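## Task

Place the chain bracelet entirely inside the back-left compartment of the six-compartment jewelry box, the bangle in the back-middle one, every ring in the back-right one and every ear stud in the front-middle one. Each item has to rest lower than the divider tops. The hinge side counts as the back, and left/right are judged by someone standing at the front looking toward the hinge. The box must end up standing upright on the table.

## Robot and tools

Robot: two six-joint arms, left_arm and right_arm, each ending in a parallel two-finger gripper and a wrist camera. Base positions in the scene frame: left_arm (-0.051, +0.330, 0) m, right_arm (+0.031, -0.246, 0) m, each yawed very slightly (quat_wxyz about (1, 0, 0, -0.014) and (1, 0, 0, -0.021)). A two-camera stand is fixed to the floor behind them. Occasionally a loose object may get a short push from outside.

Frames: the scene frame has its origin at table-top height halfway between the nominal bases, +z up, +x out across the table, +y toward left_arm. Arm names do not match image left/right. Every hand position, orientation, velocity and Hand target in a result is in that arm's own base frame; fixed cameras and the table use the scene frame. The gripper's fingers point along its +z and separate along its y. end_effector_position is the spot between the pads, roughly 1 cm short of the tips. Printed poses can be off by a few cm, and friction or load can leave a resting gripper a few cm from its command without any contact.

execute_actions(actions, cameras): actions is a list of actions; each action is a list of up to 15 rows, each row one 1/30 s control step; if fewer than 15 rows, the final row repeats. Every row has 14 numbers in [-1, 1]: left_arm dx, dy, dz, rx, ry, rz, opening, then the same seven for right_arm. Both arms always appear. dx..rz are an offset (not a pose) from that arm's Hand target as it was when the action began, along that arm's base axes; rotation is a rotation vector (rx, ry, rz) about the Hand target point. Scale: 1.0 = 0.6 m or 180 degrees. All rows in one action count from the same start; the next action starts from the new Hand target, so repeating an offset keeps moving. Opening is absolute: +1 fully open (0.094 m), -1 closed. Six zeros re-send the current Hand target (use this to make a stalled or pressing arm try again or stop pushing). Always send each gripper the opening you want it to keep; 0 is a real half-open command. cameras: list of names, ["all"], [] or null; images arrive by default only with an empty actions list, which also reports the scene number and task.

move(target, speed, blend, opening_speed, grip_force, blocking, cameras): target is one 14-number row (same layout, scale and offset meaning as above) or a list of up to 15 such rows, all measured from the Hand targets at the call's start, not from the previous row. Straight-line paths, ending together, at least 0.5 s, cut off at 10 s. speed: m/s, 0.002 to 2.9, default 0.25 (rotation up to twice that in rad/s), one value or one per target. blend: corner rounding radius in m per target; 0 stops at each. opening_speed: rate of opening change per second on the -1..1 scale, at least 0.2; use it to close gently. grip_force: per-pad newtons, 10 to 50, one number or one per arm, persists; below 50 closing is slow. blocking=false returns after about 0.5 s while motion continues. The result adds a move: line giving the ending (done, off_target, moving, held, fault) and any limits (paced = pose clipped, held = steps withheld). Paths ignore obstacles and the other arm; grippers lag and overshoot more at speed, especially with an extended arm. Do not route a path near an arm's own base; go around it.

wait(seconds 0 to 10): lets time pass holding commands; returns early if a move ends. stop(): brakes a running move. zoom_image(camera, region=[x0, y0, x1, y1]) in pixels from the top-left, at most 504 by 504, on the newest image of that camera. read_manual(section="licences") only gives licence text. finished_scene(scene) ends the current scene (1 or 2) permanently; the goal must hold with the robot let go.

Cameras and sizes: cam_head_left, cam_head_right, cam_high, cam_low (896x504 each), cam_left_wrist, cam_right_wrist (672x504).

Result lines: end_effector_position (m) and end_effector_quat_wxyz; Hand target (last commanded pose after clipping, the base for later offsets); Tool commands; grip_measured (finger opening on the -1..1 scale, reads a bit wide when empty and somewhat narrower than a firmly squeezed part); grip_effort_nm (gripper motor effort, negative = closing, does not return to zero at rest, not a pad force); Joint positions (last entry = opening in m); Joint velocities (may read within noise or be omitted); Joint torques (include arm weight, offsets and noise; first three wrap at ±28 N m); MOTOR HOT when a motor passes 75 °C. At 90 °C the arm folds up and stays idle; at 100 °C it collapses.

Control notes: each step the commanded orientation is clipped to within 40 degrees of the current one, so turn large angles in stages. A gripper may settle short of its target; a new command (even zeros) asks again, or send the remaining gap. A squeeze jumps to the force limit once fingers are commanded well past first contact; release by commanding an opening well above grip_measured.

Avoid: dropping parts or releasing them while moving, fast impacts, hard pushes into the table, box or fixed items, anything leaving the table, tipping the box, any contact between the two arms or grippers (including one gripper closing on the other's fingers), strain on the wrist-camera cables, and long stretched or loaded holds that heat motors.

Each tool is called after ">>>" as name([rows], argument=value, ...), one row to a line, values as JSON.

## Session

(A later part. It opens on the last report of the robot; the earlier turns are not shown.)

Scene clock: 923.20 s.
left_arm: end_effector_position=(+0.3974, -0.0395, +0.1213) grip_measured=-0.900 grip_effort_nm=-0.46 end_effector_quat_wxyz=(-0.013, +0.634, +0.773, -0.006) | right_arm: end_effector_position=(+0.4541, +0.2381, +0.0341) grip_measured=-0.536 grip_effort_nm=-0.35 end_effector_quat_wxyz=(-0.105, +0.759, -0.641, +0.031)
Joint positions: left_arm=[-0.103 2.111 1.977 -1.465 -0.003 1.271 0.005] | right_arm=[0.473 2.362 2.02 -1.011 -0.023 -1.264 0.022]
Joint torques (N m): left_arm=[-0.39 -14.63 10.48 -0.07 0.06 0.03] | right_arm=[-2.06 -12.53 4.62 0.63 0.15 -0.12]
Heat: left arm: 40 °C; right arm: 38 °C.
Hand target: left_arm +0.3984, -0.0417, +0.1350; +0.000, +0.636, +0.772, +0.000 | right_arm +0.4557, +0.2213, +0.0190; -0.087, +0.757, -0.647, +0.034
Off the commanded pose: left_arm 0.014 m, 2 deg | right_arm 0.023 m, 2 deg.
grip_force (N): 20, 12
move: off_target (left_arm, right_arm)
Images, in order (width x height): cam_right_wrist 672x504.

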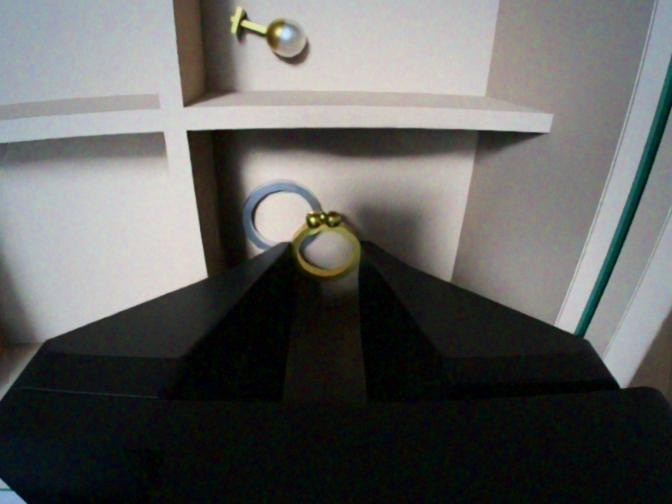

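>>> move(target=[0, 0, 0, 0, 0, 0, -1.0, -0.0053, 0.0105, -0.0117, 0, 0, 0, -0.8], speed=0.06, cameras=["cam_right_wrist"])

Scene clock: 945.90 s.
left_arm: end_effector_position=(+0.3974, -0.0395, +0.1213) grip_measured=-0.900 grip_effort_nm=-0.46 end_effector_quat_wxyz=(-0.013, +0.634, +0.773, -0.006) | right_arm: end_effector_position=(+0.4541, +0.2381, +0.0325) grip_measured=-0.536 grip_effort_nm=-0.34 end_effector_quat_wxyz=(-0.105, +0.760, -0.641, +0.031)
Joint positions: left_arm=[-0.103 2.111 1.977 -1.465 -0.003 1.271 0.005] | right_arm=[0.473 2.362 2.013 -1.004 -0.023 -1.264 0.022]
Joint torques (N m): left_arm=[-0.36 -14.64 10.56 -0.07 0.03 0.02] | right_arm=[-0.83 -12.16 3.44 0.79 0.17 0.02]
Heat: left arm: 41 °C; right arm: 38 °C.
Hand target: left_arm +0.3984, -0.0417, +0.1350; +0.000, +0.636, +0.772, +0.000 | right_arm +0.4526, +0.2276, +0.0121; -0.087, +0.757, -0.647, +0.035
Off the commanded pose: left_arm 0.014 m, 2 deg | right_arm 0.023 m, 2 deg.
grip_force (N): 20, 12
move: off_target (left_arm, right_arm)
Images, in order (width x height): cam_right_wrist 672x504.

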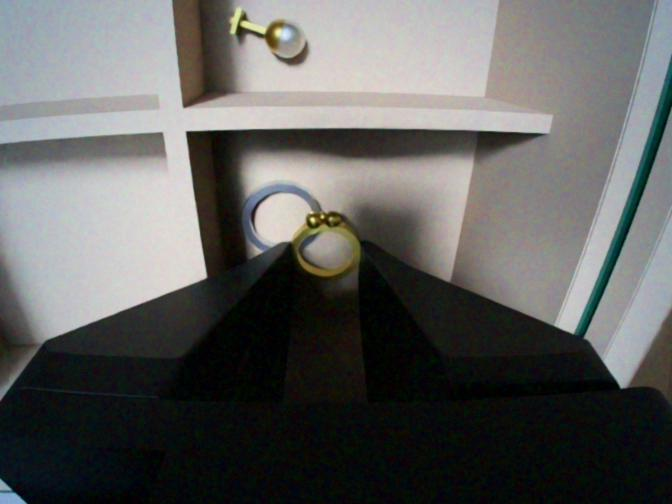

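>>> move([
  [0, 0, 0, 0, 0, 0, -1.0, 0, 0, 0.012, 0, 0, 0, -0.8],
  [0, 0, 0, 0, 0, 0, -1.0, 0, 0, 0.012, 0, 0, 0, -0.36],
  [0, 0, 0, 0, 0, 0, -1.0, -0.005, 0, 0.2, 0, 0, 0, -0.36],
], speed=0.08, grip_force=[20, 50], cameras=["cam_right_wrist", "cam_high"])

Scene clock: 970.93 s.
left_arm: end_effector_position=(+0.3974, -0.0395, +0.1213) grip_measured=-0.900 grip_effort_nm=-0.46 end_effector_quat_wxyz=(-0.013, +0.634, +0.773, -0.006) | right_arm: end_effector_position=(+0.4463, +0.2301, +0.1363) grip_measured=-0.362 grip_effort_nm=0.08 end_effector_quat_wxyz=(-0.093, +0.760, -0.643, +0.037)
Joint positions: left_arm=[-0.103 2.111 1.977 -1.465 -0.003 1.271 0.005] | right_arm=[0.473 2.403 2.509 -1.477 -0.003 -1.264 0.03]
Joint torques (N m): left_arm=[-0.24 -14.6 10.47 -0.06 0.05 0.04] | right_arm=[-0.58 -11.21 10.13 0.3 -0.03 0.05]
Heat: left arm: 41 °C; right arm: 38 °C.
Hand target: left_arm +0.3984, -0.0417, +0.1350; +0.000, +0.636, +0.772, +0.000 | right_arm +0.4496, +0.2276, +0.1320; -0.087, +0.757, -0.647, +0.035
Off the commanded pose: left_arm 0.014 m, 2 deg | right_arm 0.006 m, 1 deg.
grip_force (N): 20, 50
move: off_target (left_arm); target 2's new opening was sent with right_arm's hand 0.017 m and 2 deg from that target
Images, in order (width x height): cam_high 896x504, cam_right_wrist 672x504.

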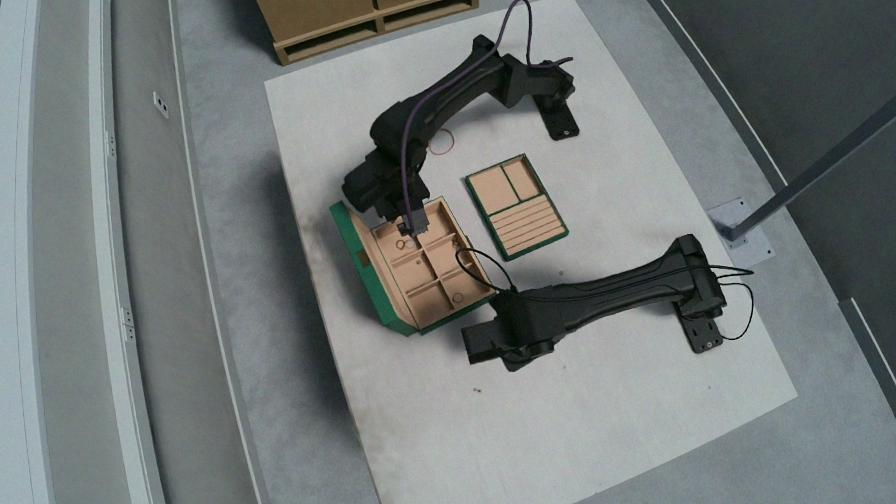

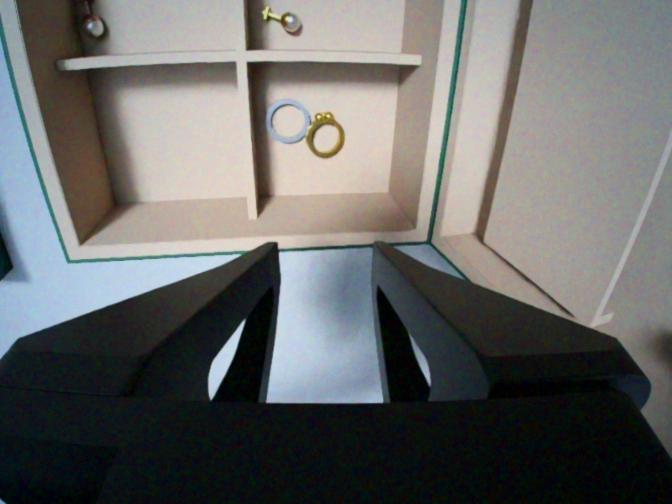

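>>> move(target=[0, 0, 0, 0, 0, 0, -1.0, -0.0333, 0.1702, -0.0617, 0.0197, -0.0087, 0.001, 0.277], speed=0.15, cameras=["cam_right_wrist", "cam_high"])

Scene clock: 1146.63 s.
left_arm: end_effector_position=(+0.3974, -0.0395, +0.1213) grip_measured=-0.900 grip_effort_nm=-0.46 end_effector_quat_wxyz=(-0.013, +0.634, +0.773, -0.006) | right_arm: end_effector_position=(+0.4244, +0.3254, +0.1022) grip_measured=+0.275 grip_effort_nm=0.08 end_effector_quat_wxyz=(-0.117, +0.757, -0.642, +0.025)
Joint positions: left_arm=[-0.103 2.111 1.977 -1.465 -0.003 1.271 0.005] | right_arm=[0.652 2.511 2.558 -1.377 0 -1.083 0.06]
Joint torques (N m): left_arm=[-0.4 -14.68 10.47 -0.06 0.04 0.02] | right_arm=[0.02 -11.58 10.04 0.62 -0.05 0.1]
Heat: left arm: 43 °C; right arm: 39 °C.
Hand target: left_arm +0.3984, -0.0417, +0.1350; +0.000, +0.636, +0.772, +0.000 | right_arm +0.4296, +0.3297, +0.0950; -0.119, +0.754, -0.645, +0.025
Off the commanded pose: left_arm 0.014 m, 2 deg | right_arm 0.010 m, 0 deg.
grip_force (N): 20, 50
move: off_target (left_arm)
Images, in order (width x height): cam_high 896x504, cam_right_wrist 672x504.

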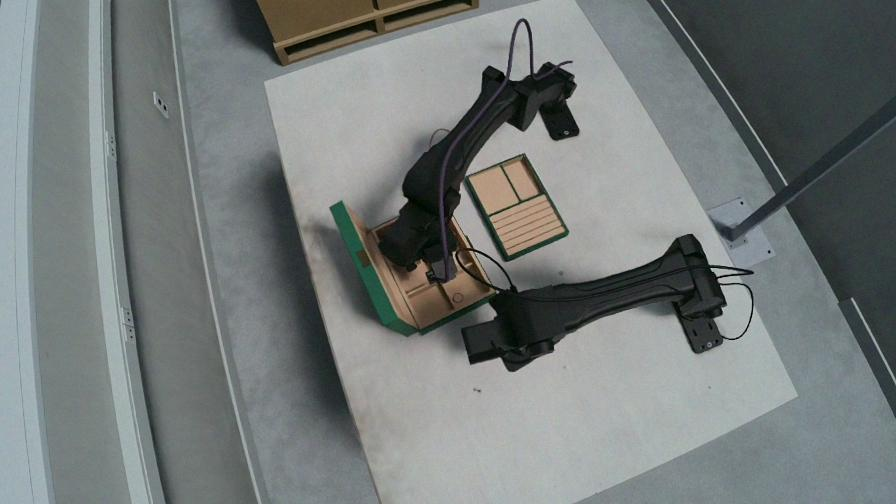

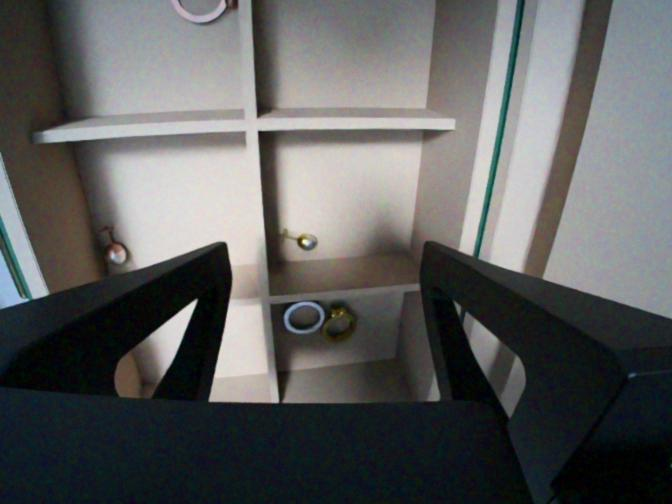

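>>> zoom_image(camera="cam_right_wrist", region=[220, 190, 440, 350])

>>> zoom_image(camera="cam_right_wrist", region=[60, 90, 280, 250])

Scaled by 2.291 from the camera's 672x504 image, which has a finer 960x720 frame.

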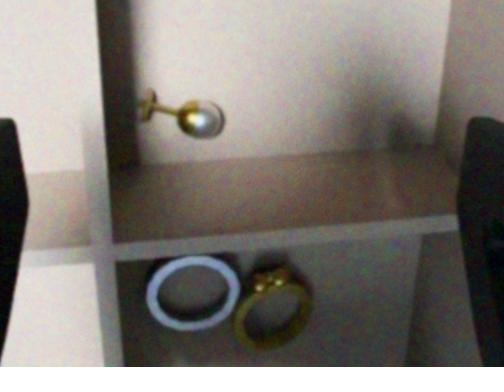

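Scaled by 2.291 from the camera's 672x504 image, which has a finer 960x720 frame.

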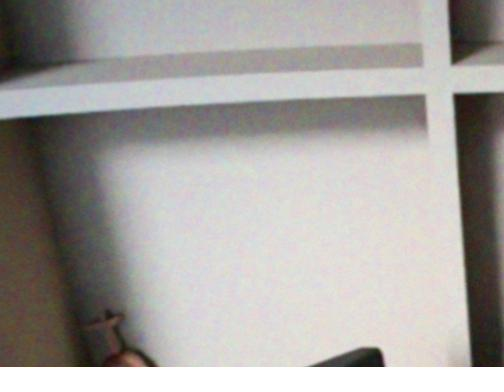

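>>> move(target=[0, 0, 0, 0, 0, 0, -1.0, -0.0625, -0.0495, -0.025, -0.0474, 0.0617, 0, 0.064], speed=0.12, cameras=["cam_right_wrist"])

Scene clock: 1294.93 s.
left_arm: end_effector_position=(+0.3974, -0.0395, +0.1213) grip_measured=-0.900 grip_effort_nm=-0.46 end_effector_quat_wxyz=(-0.013, +0.634, +0.773, -0.006) | right_arm: end_effector_position=(+0.3961, +0.3038, +0.0770) grip_measured=+0.066 grip_effort_nm=-0.11 end_effector_quat_wxyz=(-0.027, +0.762, -0.647, +0.006)
Joint positions: left_arm=[-0.103 2.111 1.977 -1.465 -0.003 1.271 0.005] | right_arm=[0.652 2.569 2.591 -1.538 0 -1.082 0.05]
Joint torques (N m): left_arm=[-0.4 -14.58 10.52 -0.04 0.05 0.03] | right_arm=[-0.1 -15.66 5.33 0.06 -0.03 0.09]
Heat: left arm: 43 °C; right arm: 42 °C.
Hand target: left_arm +0.3984, -0.0417, +0.1350; +0.000, +0.636, +0.772, +0.000 | right_arm +0.3921, +0.3000, +0.0800; +0.001, +0.760, -0.650, -0.001
Off the commanded pose: left_arm 0.014 m, 2 deg | right_arm 0.006 m, 3 deg.
joint sent to its limit (right arm) — joint 4 (wrist pitch), lower limit. The joint targets still meet the commanded pose.
grip_force (N): 20, 50
move: off_target (left_arm, right_arm)
Images, in order (width x height): cam_right_wrist 672x504.

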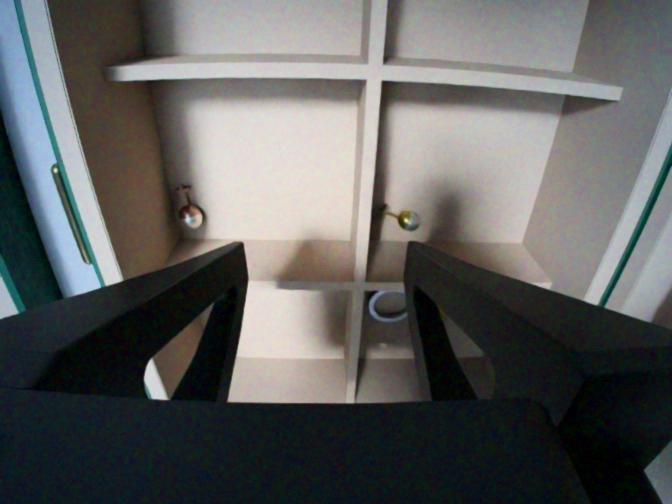

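>>> zoom_image(camera="cam_right_wrist", region=[330, 180, 470, 320])

Scaled by 3.600 from the camera's 672x504 image, which has a finer 960x720 frame.

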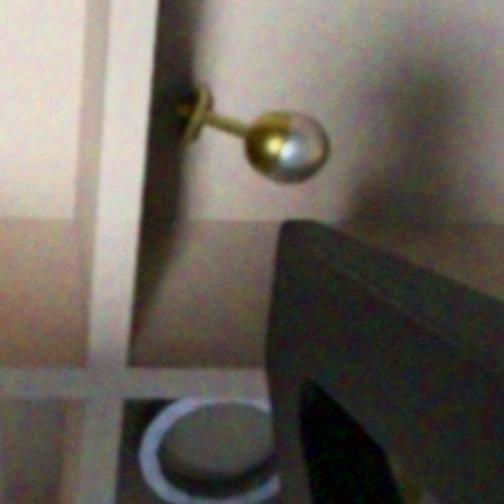

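>>> move(target=[0, 0, 0, 0, 0, 0, -1.0, -0.0112, -0.0053, -0.0358, 0, 0, 0, 0.064], speed=0.06, cameras=["cam_right_wrist"])

Scene clock: 1351.40 s.
left_arm: end_effector_position=(+0.3974, -0.0395, +0.1213) grip_measured=-0.900 grip_effort_nm=-0.46 end_effector_quat_wxyz=(-0.013, +0.634, +0.773, -0.006) | right_arm: end_effector_position=(+0.3861, +0.2950, +0.0576) grip_measured=+0.066 grip_effort_nm=-0.10 end_effector_quat_wxyz=(+0.007, +0.761, -0.648, +0.001)
Joint positions: left_arm=[-0.103 2.111 1.977 -1.465 -0.003 1.271 0.005] | right_arm=[0.652 2.566 2.508 -1.527 0.005 -1.078 0.05]
Joint torques (N m): left_arm=[-0.28 -14.64 10.52 -0.07 0.02 0.03] | right_arm=[0.13 -16.13 3.67 0.36 -0.08 0.09]
Heat: left arm: 44 °C; right arm: 44 °C.
Hand target: left_arm +0.3984, -0.0417, +0.1350; +0.000, +0.636, +0.772, +0.000 | right_arm +0.3855, +0.2968, +0.0585; +0.000, +0.760, -0.650, +0.000
Off the commanded pose: left_arm 0.014 m, 2 deg | right_arm 0.002 m, 1 deg.
grip_force (N): 20, 50
move: off_target (left_arm)
Images, in order (width x height): cam_right_wrist 672x504.

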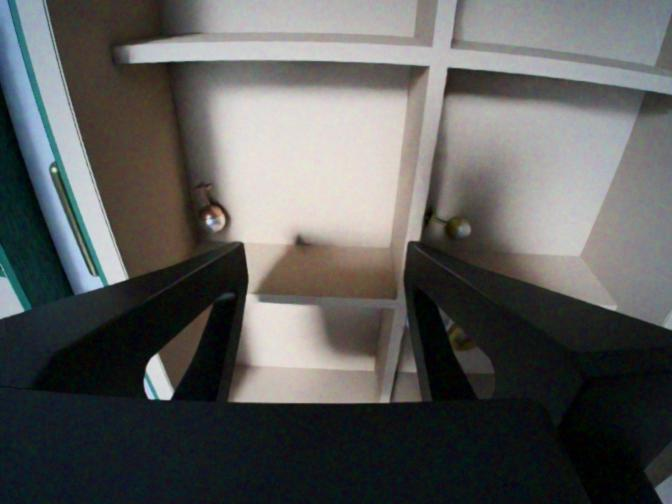

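>>> move(target=[0, 0, 0, 0, 0, 0, -1.0, 0.0083, 0.0028, 0.0112, 0.0061, -0.0079, 0, 0.064], speed=0.06, cameras=["cam_right_wrist"])

Scene clock: 1370.60 s.
left_arm: end_effector_position=(+0.3974, -0.0395, +0.1213) grip_measured=-0.900 grip_effort_nm=-0.46 end_effector_quat_wxyz=(-0.013, +0.634, +0.773, -0.006) | right_arm: end_effector_position=(+0.3863, +0.2952, +0.0580) grip_measured=+0.066 grip_effort_nm=-0.10 end_effector_quat_wxyz=(+0.005, +0.761, -0.648, +0.001)
Joint positions: left_arm=[-0.103 2.111 1.977 -1.465 -0.003 1.271 0.005] | right_arm=[0.652 2.561 2.501 -1.521 0.005 -1.078 0.05]
Joint torques (N m): left_arm=[-0.46 -14.68 10.56 -0.08 0.06 0] | right_arm=[-0.13 -17.14 4.18 0.48 -0.08 0.05]
Heat: left arm: 44 °C; right arm: 46 °C.
Hand target: left_arm +0.3984, -0.0417, +0.1350; +0.000, +0.636, +0.772, +0.000 | right_arm +0.3904, +0.2985, +0.0651; -0.015, +0.760, -0.650, +0.003
Off the commanded pose: left_arm 0.014 m, 2 deg | right_arm 0.009 m, 2 deg.
grip_force (N): 20, 50
move: off_target (left_arm)
Images, in order (width x height): cam_right_wrist 672x504.

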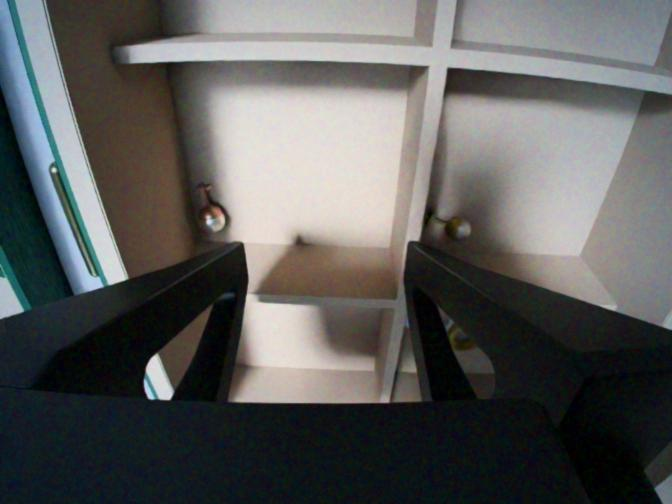

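>>> execute_actions(actions=[], cameras=["all"])

Scene clock: 1432.37 s.
left_arm: end_effector_position=(+0.3974, -0.0395, +0.1213) grip_measured=-0.900 grip_effort_nm=-0.46 end_effector_quat_wxyz=(-0.013, +0.634, +0.773, -0.006) | right_arm: end_effector_position=(+0.3863, +0.2952, +0.0580) grip_measured=+0.066 grip_effort_nm=-0.10 end_effector_quat_wxyz=(+0.005, +0.761, -0.648, +0.001)
Joint positions: left_arm=[-0.103 2.111 1.977 -1.465 -0.003 1.271 0.005] | right_arm=[0.652 2.561 2.501 -1.521 0.005 -1.078 0.05]
Joint velocities: within noise
Joint torques (N m): left_arm=[-0.31 -14.64 10.5 -0.1 0.05 0.04] | right_arm=[-0.17 -17.13 4.21 0.48 -0.08 0.04]
Heat: left arm: 44 °C; right arm: 56 °C.
Hand target: left_arm +0.3984, -0.0417, +0.1350; +0.000, +0.636, +0.772, +0.000 | right_arm +0.3904, +0.2985, +0.0651; -0.015, +0.760, -0.650, +0.003
Tool commands: left_gripper/opening=-1.0 right_gripper/opening=+0.064
Off the commanded pose: left_arm 0.014 m, 2 deg | right_arm 0.009 m, 2 deg.
grip_force (N): 20, 50

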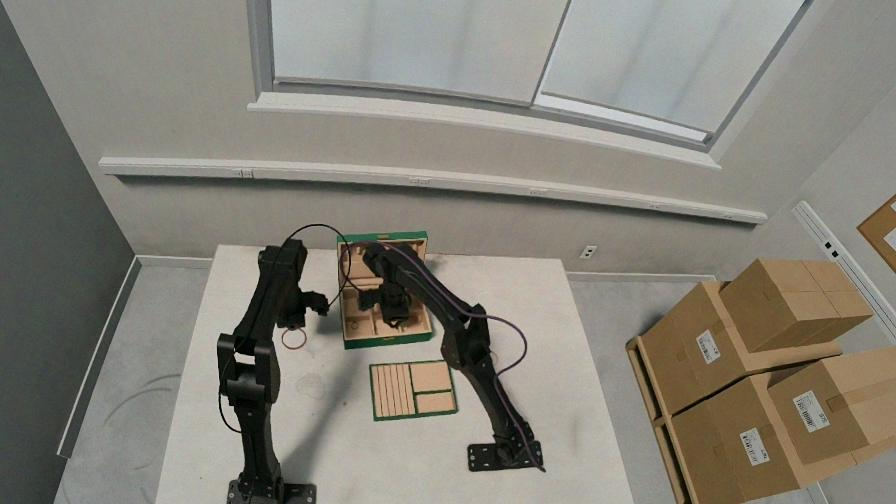

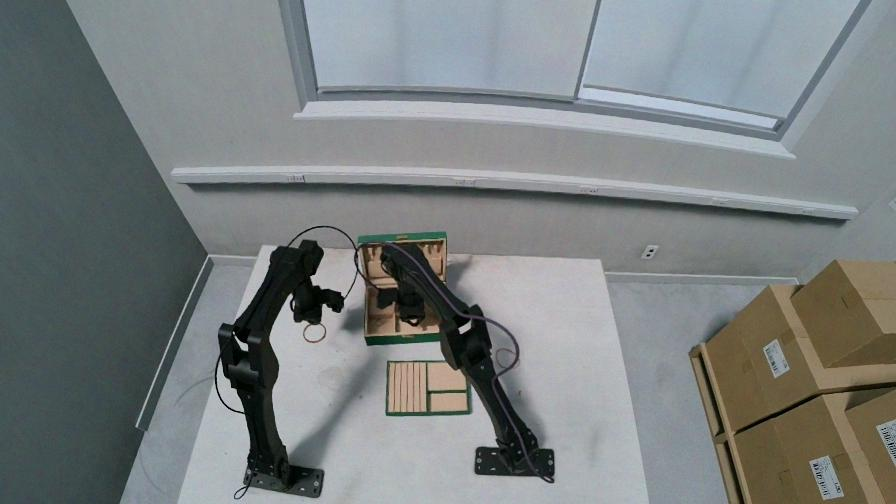

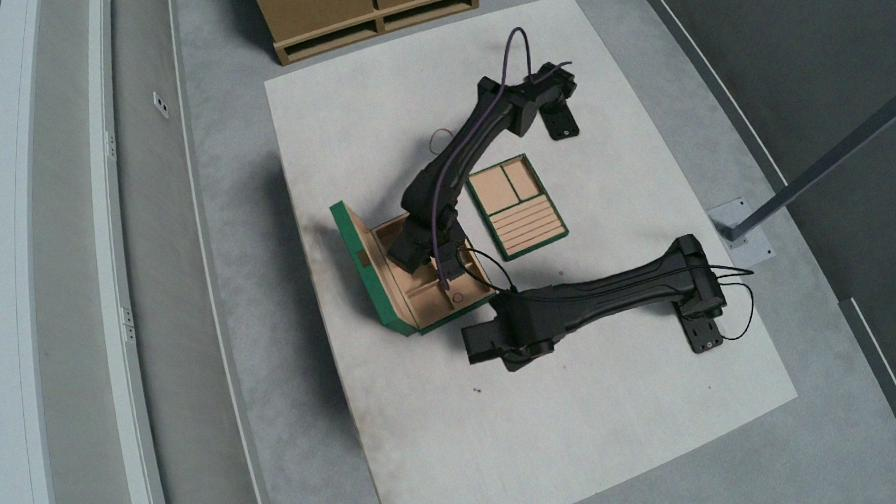

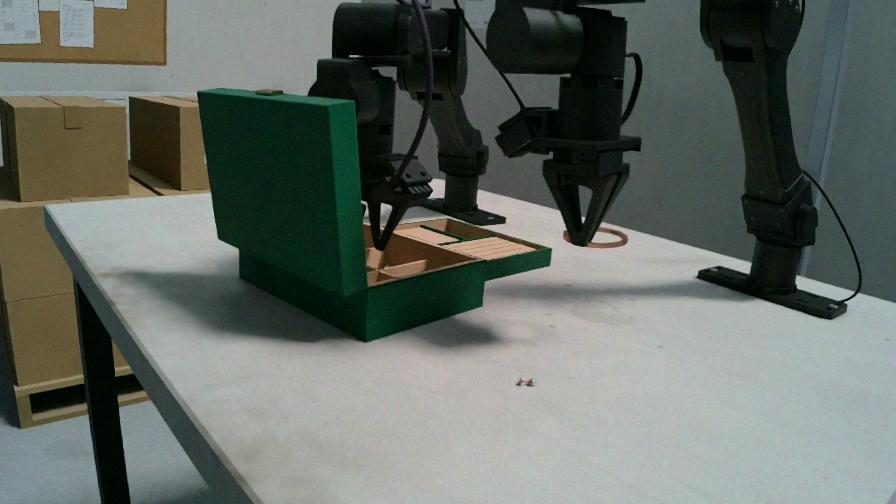

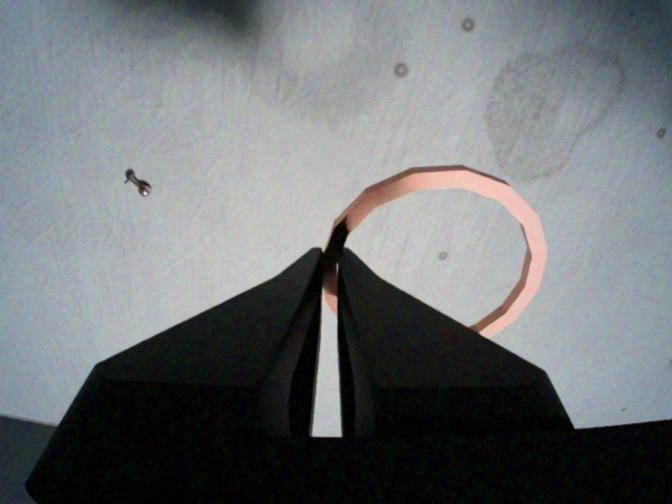

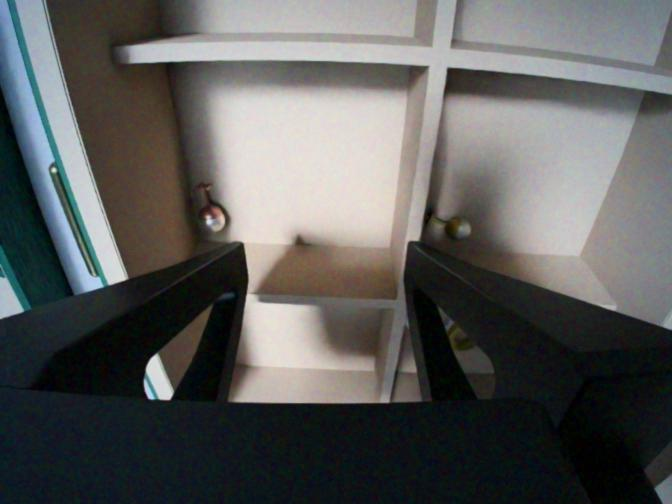

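>>> move(target=[0,0,0,0,0,0,-1.0, 0.0033,0.0025,0.02,0,0,0,0.064], speed=0.08, cameras=["cam_right_wrist"])

Scene clock: 1528.93 s.
left_arm: end_effector_position=(+0.3974, -0.0395, +0.1213) grip_measured=-0.900 grip_effort_nm=-0.46 end_effector_quat_wxyz=(-0.013, +0.634, +0.773, -0.006) | right_arm: end_effector_position=(+0.3916, +0.2993, +0.0710) grip_measured=+0.066 grip_effort_nm=-0.10 end_effector_quat_wxyz=(-0.013, +0.761, -0.648, +0.005)
Joint positions: left_arm=[-0.103 2.111 1.977 -1.465 -0.003 1.271 0.005] | right_arm=[0.652 2.561 2.553 -1.536 0.005 -1.078 0.05]
Joint torques (N m): left_arm=[-0.38 -14.64 10.5 -0.08 0.03 0.01] | right_arm=[-0.1 -14.35 9.29 0.01 -0.1 0.05]
Heat: left arm: 44 °C; right arm: 58 °C.
Hand target: left_arm +0.3984, -0.0417, +0.1350; +0.000, +0.636, +0.772, +0.000 | right_arm +0.3924, +0.3000, +0.0772; -0.015, +0.760, -0.650, +0.003
Off the commanded pose: left_arm 0.014 m, 2 deg | right_arm 0.006 m, 0 deg.
joint sent to its limit (right arm) — joint 4 (wrist pitch), lower limit. The joint targets still meet the commanded pose.
grip_force (N): 20, 50
move: off_target (left_arm)
Images, in order (width x height): cam_right_wrist 672x504.

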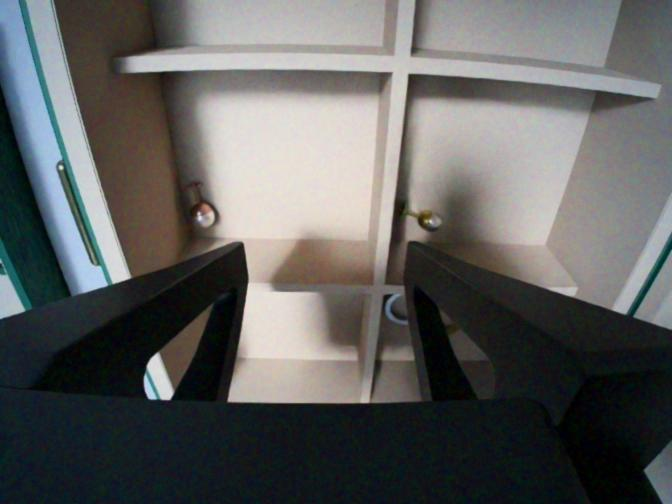

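>>> zoom_image(camera="cam_right_wrist", region=[340, 170, 480, 290])

Scaled by 3.600 from the camera's 672x504 image, which has a finer 960x720 frame.

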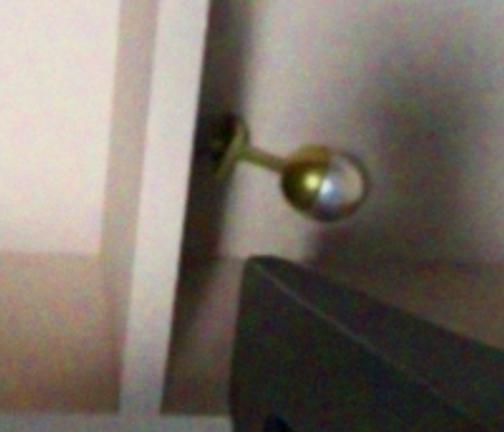

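>>> move(target=[0,0,0,0,0,0,-1.0, -0.01467,0.0185,0,0,0,0,0.064], speed=0.1, cameras=["cam_right_wrist"])

Scene clock: 1572.90 s.
left_arm: end_effector_position=(+0.3974, -0.0395, +0.1213) grip_measured=-0.900 grip_effort_nm=-0.46 end_effector_quat_wxyz=(-0.013, +0.634, +0.773, -0.006) | right_arm: end_effector_position=(+0.3845, +0.3080, +0.0709) grip_measured=+0.066 grip_effort_nm=-0.10 end_effector_quat_wxyz=(-0.013, +0.761, -0.649, +0.005)
Joint positions: left_arm=[-0.103 2.111 1.977 -1.465 -0.003 1.271 0.005] | right_arm=[0.675 2.561 2.553 -1.536 0.005 -1.055 0.05]
Joint torques (N m): left_arm=[-0.51 -14.63 10.61 -0.07 0.06 0.02] | right_arm=[0.4 -14.34 9.22 -0.01 -0.07 0.11]
Heat: left arm: 44 °C; right arm: 54 °C.
Hand target: left_arm +0.3984, -0.0417, +0.1350; +0.000, +0.636, +0.772, +0.000 | right_arm +0.3835, +0.3112, +0.0772; -0.015, +0.760, -0.650, +0.003
Off the commanded pose: left_arm 0.014 m, 2 deg | right_arm 0.007 m, 0 deg.
joint sent to its limit (right arm) — joint 4 (wrist pitch), lower limit. The joint targets still meet the commanded pose.
grip_force (N): 20, 50
move: off_target (left_arm)
Images, in order (width x height): cam_right_wrist 672x504.

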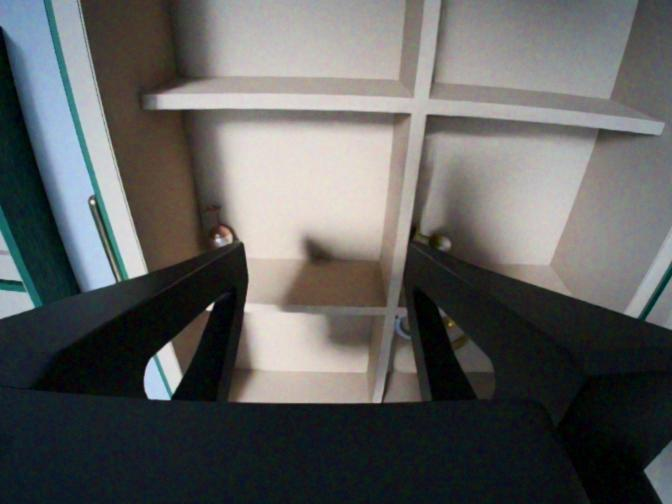

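>>> move(target=[0,0,0,0,0,0,-1.0, 0.01366,-0.01724,0,0,0,0,0.064], speed=0.1, cameras=["cam_right_wrist"])

Scene clock: 1585.17 s.
left_arm: end_effector_position=(+0.3974, -0.0395, +0.1213) grip_measured=-0.900 grip_effort_nm=-0.46 end_effector_quat_wxyz=(-0.013, +0.634, +0.773, -0.006) | right_arm: end_effector_position=(+0.3898, +0.3014, +0.0709) grip_measured=+0.066 grip_effort_nm=-0.10 end_effector_quat_wxyz=(-0.013, +0.759, -0.651, +0.005)
Joint positions: left_arm=[-0.103 2.111 1.977 -1.465 -0.003 1.271 0.005] | right_arm=[0.658 2.561 2.553 -1.536 0.005 -1.066 0.05]
Joint torques (N m): left_arm=[-0.36 -14.63 10.45 -0.07 0.07 0.05] | right_arm=[-0.49 -14.32 9.24 0 -0.09 -0.07]
Heat: left arm: 44 °C; right arm: 54 °C.
Hand target: left_arm +0.3984, -0.0417, +0.1350; +0.000, +0.636, +0.772, +0.000 | right_arm +0.3918, +0.3008, +0.0772; -0.015, +0.760, -0.650, +0.003
Off the commanded pose: left_arm 0.014 m, 2 deg | right_arm 0.007 m, 0 deg.
joint sent to its limit (right arm) — joint 4 (wrist pitch), lower limit. The joint targets still meet the commanded pose.
grip_force (N): 20, 50
move: off_target (left_arm)
Images, in order (width x height): cam_right_wrist 672x504.

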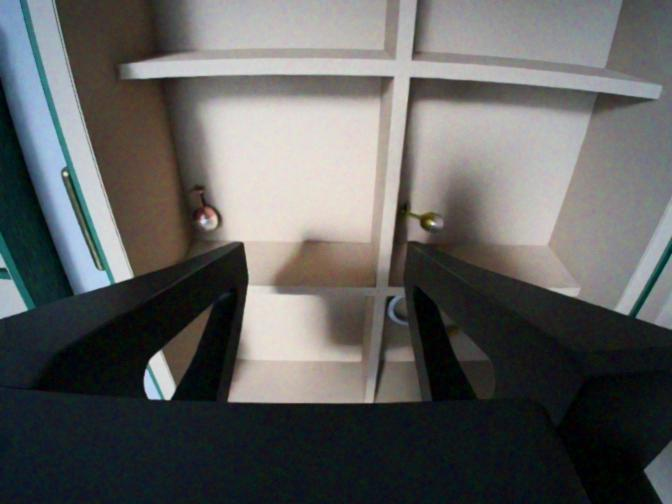

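>>> move(target=[0,0,0,0,0,0,-1.0, 0.0007,0.0007,-0.0218,0.0049,-0.0064,0,0.064], speed=0.06, cameras=["cam_right_wrist"])

Scene clock: 1612.47 s.
left_arm: end_effector_position=(+0.3974, -0.0395, +0.1213) grip_measured=-0.900 grip_effort_nm=-0.46 end_effector_quat_wxyz=(-0.013, +0.634, +0.773, -0.006) | right_arm: end_effector_position=(+0.3881, +0.2993, +0.0571) grip_measured=+0.066 grip_effort_nm=-0.09 end_effector_quat_wxyz=(-0.008, +0.759, -0.651, +0.006)
Joint positions: left_arm=[-0.103 2.111 1.977 -1.465 -0.003 1.271 0.005] | right_arm=[0.658 2.531 2.441 -1.463 0.008 -1.067 0.05]
Joint torques (N m): left_arm=[-0.34 -14.69 10.47 -0.06 0.06 0.03] | right_arm=[-0.43 -17.09 4.18 0.51 -0.12 -0.04]
Heat: left arm: 44 °C; right arm: 53 °C.
Hand target: left_arm +0.3984, -0.0417, +0.1350; +0.000, +0.636, +0.772, +0.000 | right_arm +0.3922, +0.3011, +0.0641; -0.027, +0.760, -0.650, +0.005
Off the commanded pose: left_arm 0.014 m, 2 deg | right_arm 0.008 m, 2 deg.
grip_force (N): 20, 50
move: off_target (left_arm)
Images, in order (width x height): cam_right_wrist 672x504.

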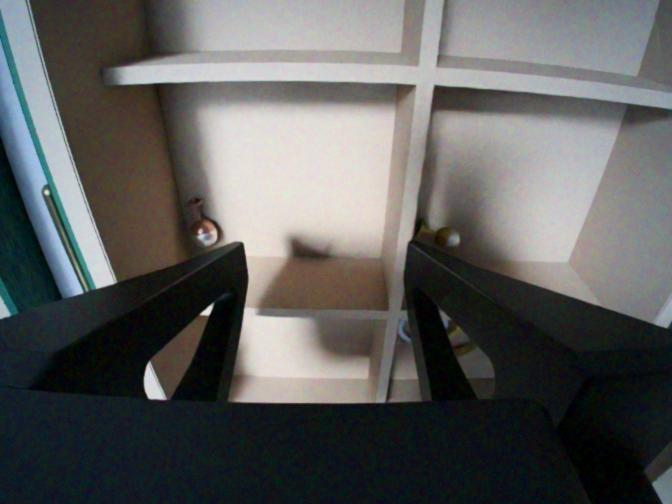

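>>> zoom_image(camera="cam_right_wrist", region=[340, 180, 500, 340])

Scaled by 3.150 from the camera's 672x504 image, which has a finer 960x720 frame.

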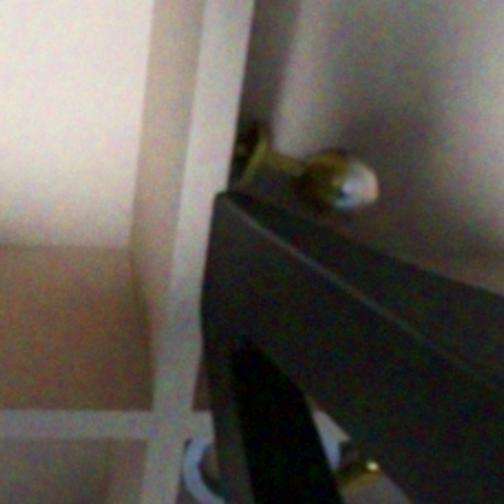

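>>> move(target=[0,0,0,0,0,0,-1.0, -0.0013,-0.0008,0.0132,-0.0049,0.0064,0,0.064], speed=0.06, cameras=["cam_right_wrist"])

Scene clock: 1637.90 s.
left_arm: end_effector_position=(+0.3974, -0.0395, +0.1213) grip_measured=-0.900 grip_effort_nm=-0.46 end_effector_quat_wxyz=(-0.013, +0.634, +0.773, -0.006) | right_arm: end_effector_position=(+0.3902, +0.3009, +0.0753) grip_measured=+0.066 grip_effort_nm=-0.09 end_effector_quat_wxyz=(-0.020, +0.759, -0.651, +0.008)
Joint positions: left_arm=[-0.103 2.111 1.977 -1.465 -0.003 1.271 0.005] | right_arm=[0.658 2.531 2.514 -1.511 0.008 -1.067 0.05]
Joint torques (N m): left_arm=[-0.42 -14.76 10.56 -0.08 0.04 0.05] | right_arm=[-0.42 -12.3 9.65 0.03 -0.11 -0.04]
Heat: left arm: 44 °C; right arm: 50 °C.
Hand target: left_arm +0.3984, -0.0417, +0.1350; +0.000, +0.636, +0.772, +0.000 | right_arm +0.3914, +0.3007, +0.0720; -0.015, +0.760, -0.650, +0.003
Off the commanded pose: left_arm 0.014 m, 2 deg | right_arm 0.004 m, 1 deg.
grip_force (N): 20, 50
move: off_target (left_arm)
Images, in order (width x height): cam_right_wrist 672x504.

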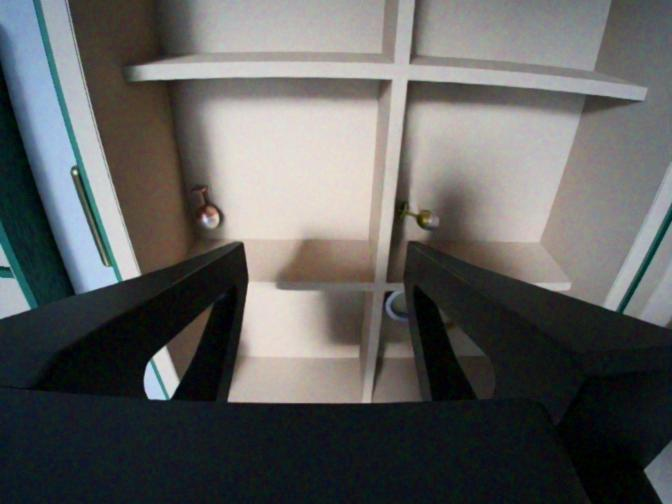

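>>> move(target=[0,0,0,0,0,0,-1.0, 0.0012,0.0008,-0.048,0.0022,-0.0029,0,0.064], speed=0.06, cameras=["cam_right_wrist"])

Scene clock: 1660.73 s.
left_arm: end_effector_position=(+0.3974, -0.0395, +0.1213) grip_measured=-0.900 grip_effort_nm=-0.46 end_effector_quat_wxyz=(-0.013, +0.634, +0.773, -0.006) | right_arm: end_effector_position=(+0.3884, +0.2995, +0.0553) grip_measured=+0.065 grip_effort_nm=-0.09 end_effector_quat_wxyz=(-0.015, +0.759, -0.651, +0.007)
Joint positions: left_arm=[-0.103 2.111 1.977 -1.465 -0.003 1.271 0.005] | right_arm=[0.658 2.503 2.381 -1.416 0.008 -1.067 0.05]
Joint torques (N m): left_arm=[-0.4 -14.64 10.51 -0.05 0.08 0.01] | right_arm=[-0.42 -13.78 3.32 0.73 -0.11 -0.03]
Heat: left arm: 44 °C; right arm: 47 °C.
Hand target: left_arm +0.3984, -0.0417, +0.1350; +0.000, +0.636, +0.772, +0.000 | right_arm +0.3921, +0.3012, +0.0432; -0.021, +0.760, -0.650, +0.004
Off the commanded pose: left_arm 0.014 m, 2 deg | right_arm 0.013 m, 1 deg.
grip_force (N): 20, 50
move: off_target (left_arm, right_arm)
Images, in order (width x height): cam_right_wrist 672x504.

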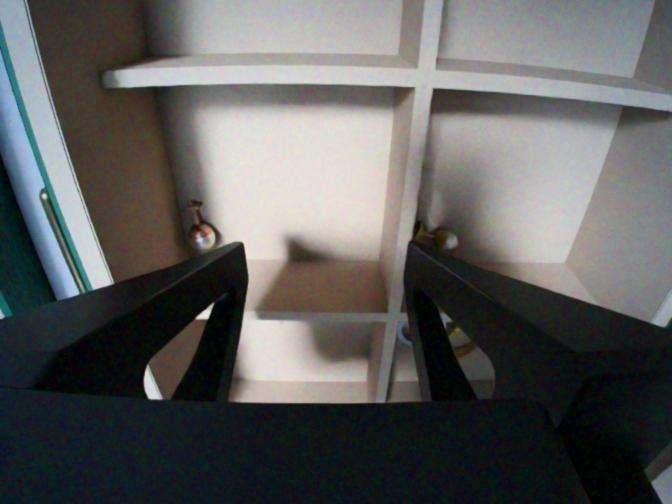

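>>> zoom_image(camera="cam_right_wrist", region=[360, 180, 480, 300])

Scaled by 4.200 from the camera's 672x504 image, which has a finer 960x720 frame.

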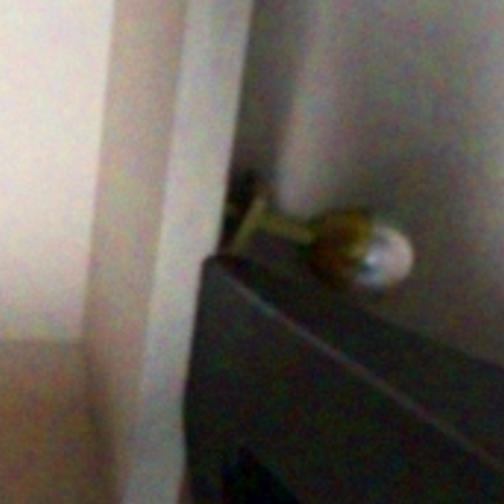

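>>> move(target=[0,0,0,0,0,0,-1.0, 0.004,0.003,0.0,0,0,0,0.064], speed=0.06)

>>> wait(seconds=0.3, cameras=["cam_right_wrist"])

Scene clock: 1673.00 s.
left_arm: end_effector_position=(+0.3974, -0.0395, +0.1213) grip_measured=-0.900 grip_effort_nm=-0.46 end_effector_quat_wxyz=(-0.013, +0.634, +0.773, -0.006) | right_arm: end_effector_position=(+0.3884, +0.2995, +0.0553) grip_measured=+0.065 grip_effort_nm=-0.08 end_effector_quat_wxyz=(-0.015, +0.759, -0.651, +0.007)
Joint positions: left_arm=[-0.103 2.111 1.977 -1.465 -0.003 1.271 0.005] | right_arm=[0.658 2.503 2.381 -1.416 0.008 -1.067 0.05]
Joint torques (N m): left_arm=[-0.36 -14.58 10.56 -0.08 0.05 0.01] | right_arm=[-0.42 -12.29 6.2 0.58 -0.11 -0.04]
Heat: left arm: 44 °C; right arm: 46 °C.
Hand target: left_arm +0.3984, -0.0417, +0.1350; +0.000, +0.636, +0.772, +0.000 | right_arm +0.3945, +0.3030, +0.0432; -0.021, +0.760, -0.650, +0.004
Off the commanded pose: left_arm 0.014 m, 2 deg | right_arm 0.014 m, 1 deg.
grip_force (N): 20, 50
move: off_target (left_arm, right_arm)

Scene clock: 1673.30 s.
left_arm: end_effector_position=(+0.3974, -0.0395, +0.1213) grip_measured=-0.900 grip_effort_nm=-0.46 end_effector_quat_wxyz=(-0.013, +0.634, +0.773, -0.006) | right_arm: end_effector_position=(+0.3884, +0.2995, +0.0553) grip_measured=+0.065 grip_effort_nm=-0.08 end_effector_quat_wxyz=(-0.015, +0.759, -0.651, +0.007)
Joint positions: left_arm=[-0.103 2.111 1.977 -1.465 -0.003 1.271 0.005] | right_arm=[0.658 2.503 2.381 -1.416 0.008 -1.067 0.05]
Joint torques (N m): left_arm=[-0.42 -14.57 10.54 -0.07 0.04 0.02] | right_arm=[-0.42 -12.3 6.23 0.58 -0.13 -0.04]
Heat: left arm: 44 °C; right arm: 45 °C.
Hand target: left_arm +0.3984, -0.0417, +0.1350; +0.000, +0.636, +0.772, +0.000 | right_arm +0.3945, +0.3030, +0.0432; -0.021, +0.760, -0.650, +0.004
Tool commands: left_gripper/opening=-1.0 right_gripper/opening=+0.064
Off the commanded pose: left_arm 0.014 m, 2 deg | right_arm 0.014 m, 1 deg.
grip_force (N): 20, 50
wait: 0.30 s; at rest by 0.17 s
Images, in order (width x height): cam_right_wrist 672x504.

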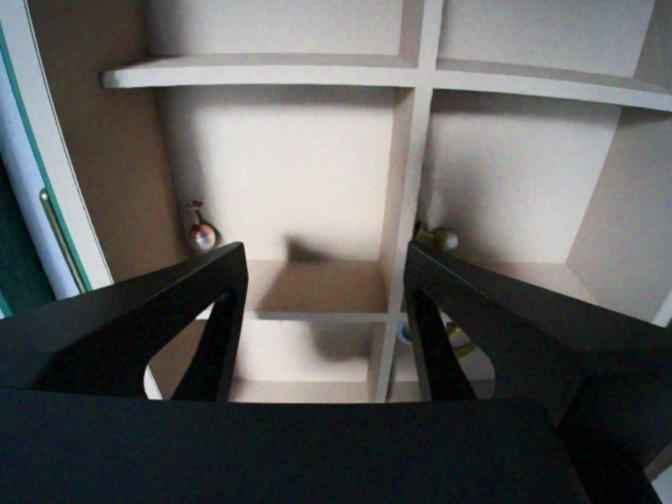

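>>> move(target=[0,0,0,0,0,0,-1.0, 0.004,0.003,0.003,0,0,0,0.064], speed=0.06)

>>> wait(seconds=0.3, cameras=["cam_right_wrist"])

Scene clock: 1678.00 s.
left_arm: end_effector_position=(+0.3974, -0.0395, +0.1213) grip_measured=-0.900 grip_effort_nm=-0.46 end_effector_quat_wxyz=(-0.013, +0.634, +0.773, -0.006) | right_arm: end_effector_position=(+0.3891, +0.3001, +0.0504) grip_measured=+0.065 grip_effort_nm=-0.09 end_effector_quat_wxyz=(-0.012, +0.759, -0.651, +0.007)
Joint positions: left_arm=[-0.103 2.111 1.977 -1.465 -0.003 1.271 0.005] | right_arm=[0.658 2.518 2.389 -1.415 0.008 -1.067 0.05]
Joint torques (N m): left_arm=[-0.39 -14.65 10.54 -0.07 0.04 0.05] | right_arm=[-0.46 -11.75 10.1 0.3 -0.12 -0.05]
Heat: left arm: 44 °C; right arm: 45 °C.
Hand target: left_arm +0.3984, -0.0417, +0.1350; +0.000, +0.636, +0.772, +0.000 | right_arm +0.3969, +0.3047, +0.0451; -0.020, +0.760, -0.650, +0.004
Off the commanded pose: left_arm 0.014 m, 2 deg | right_arm 0.011 m, 1 deg.
grip_force (N): 20, 50
move: off_target (left_arm, right_arm)

Scene clock: 1678.30 s.
left_arm: end_effector_position=(+0.3974, -0.0395, +0.1213) grip_measured=-0.900 grip_effort_nm=-0.46 end_effector_quat_wxyz=(-0.013, +0.634, +0.773, -0.006) | right_arm: end_effector_position=(+0.3891, +0.3001, +0.0504) grip_measured=+0.065 grip_effort_nm=-0.08 end_effector_quat_wxyz=(-0.012, +0.759, -0.651, +0.007)
Joint positions: left_arm=[-0.103 2.111 1.977 -1.465 -0.003 1.271 0.005] | right_arm=[0.658 2.518 2.389 -1.415 0.008 -1.067 0.05]
Joint torques (N m): left_arm=[-0.36 -14.61 10.48 -0.05 0.05 0.05] | right_arm=[-0.42 -11.75 10.07 0.3 -0.12 -0.04]
Heat: left arm: 44 °C; right arm: 45 °C.
Hand target: left_arm +0.3984, -0.0417, +0.1350; +0.000, +0.636, +0.772, +0.000 | right_arm +0.3969, +0.3047, +0.0451; -0.020, +0.760, -0.650, +0.004
Tool commands: left_gripper/opening=-1.0 right_gripper/opening=+0.064
Off the commanded pose: left_arm 0.014 m, 2 deg | right_arm 0.011 m, 1 deg.
grip_force (N): 20, 50
wait: 0.30 s; at rest by 0.17 s
Images, in order (width x height): cam_right_wrist 672x504.

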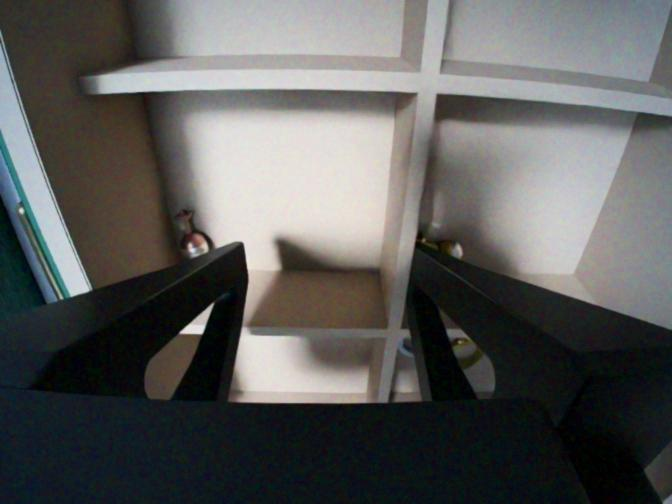

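>>> move(target=[0,0,0,0,0,0,-1.0, -0.0052,-0.0038,-0.0152,0,0,0,0.064], speed=0.06)

>>> wait(seconds=0.3, cameras=["cam_right_wrist"])

Scene clock: 1691.33 s.
left_arm: end_effector_position=(+0.3974, -0.0395, +0.1213) grip_measured=-0.900 grip_effort_nm=-0.46 end_effector_quat_wxyz=(-0.013, +0.634, +0.773, -0.006) | right_arm: end_effector_position=(+0.3927, +0.3028, +0.0403) grip_measured=+0.065 grip_effort_nm=-0.08 end_effector_quat_wxyz=(-0.019, +0.759, -0.651, +0.008)
Joint positions: left_arm=[-0.103 2.111 1.977 -1.465 -0.003 1.271 0.005] | right_arm=[0.658 2.518 2.348 -1.361 0.008 -1.067 0.05]
Joint torques (N m): left_arm=[-0.31 -14.63 10.61 -0.08 0.03 0.03] | right_arm=[-0.46 -14.3 5.39 0.4 -0.12 -0.04]
Heat: left arm: 45 °C; right arm: 46 °C.
Hand target: left_arm +0.3984, -0.0417, +0.1350; +0.000, +0.636, +0.772, +0.000 | right_arm +0.3938, +0.3025, +0.0360; -0.020, +0.760, -0.650, +0.004
Off the commanded pose: left_arm 0.014 m, 2 deg | right_arm 0.005 m, 1 deg.
grip_force (N): 20, 50
move: off_target (left_arm)

Scene clock: 1691.63 s.
left_arm: end_effector_position=(+0.3974, -0.0395, +0.1213) grip_measured=-0.900 grip_effort_nm=-0.46 end_effector_quat_wxyz=(-0.013, +0.634, +0.773, -0.006) | right_arm: end_effector_position=(+0.3927, +0.3029, +0.0403) grip_measured=+0.065 grip_effort_nm=-0.09 end_effector_quat_wxyz=(-0.019, +0.759, -0.651, +0.008)
Joint positions: left_arm=[-0.103 2.111 1.977 -1.465 -0.003 1.271 0.005] | right_arm=[0.658 2.518 2.348 -1.36 0.008 -1.067 0.05]
Joint torques (N m): left_arm=[-0.31 -14.63 10.48 -0.07 0.03 0.01] | right_arm=[-0.4 -14.31 5.41 0.37 -0.12 -0.04]
Heat: left arm: 45 °C; right arm: 46 °C.
Hand target: left_arm +0.3984, -0.0417, +0.1350; +0.000, +0.636, +0.772, +0.000 | right_arm +0.3938, +0.3025, +0.0360; -0.021, +0.760, -0.650, +0.004
Tool commands: left_gripper/opening=-1.0 right_gripper/opening=+0.064
Off the commanded pose: left_arm 0.014 m, 2 deg | right_arm 0.004 m, 1 deg.
grip_force (N): 20, 50
wait: 0.30 s; at rest by 0.17 s
Images, in order (width x height): cam_right_wrist 672x504.

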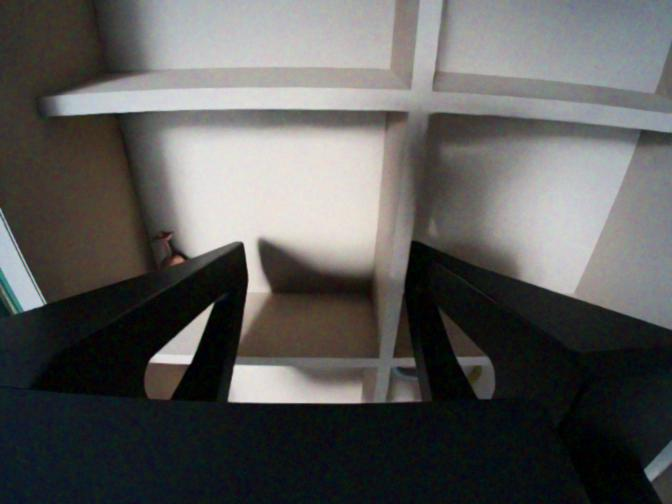

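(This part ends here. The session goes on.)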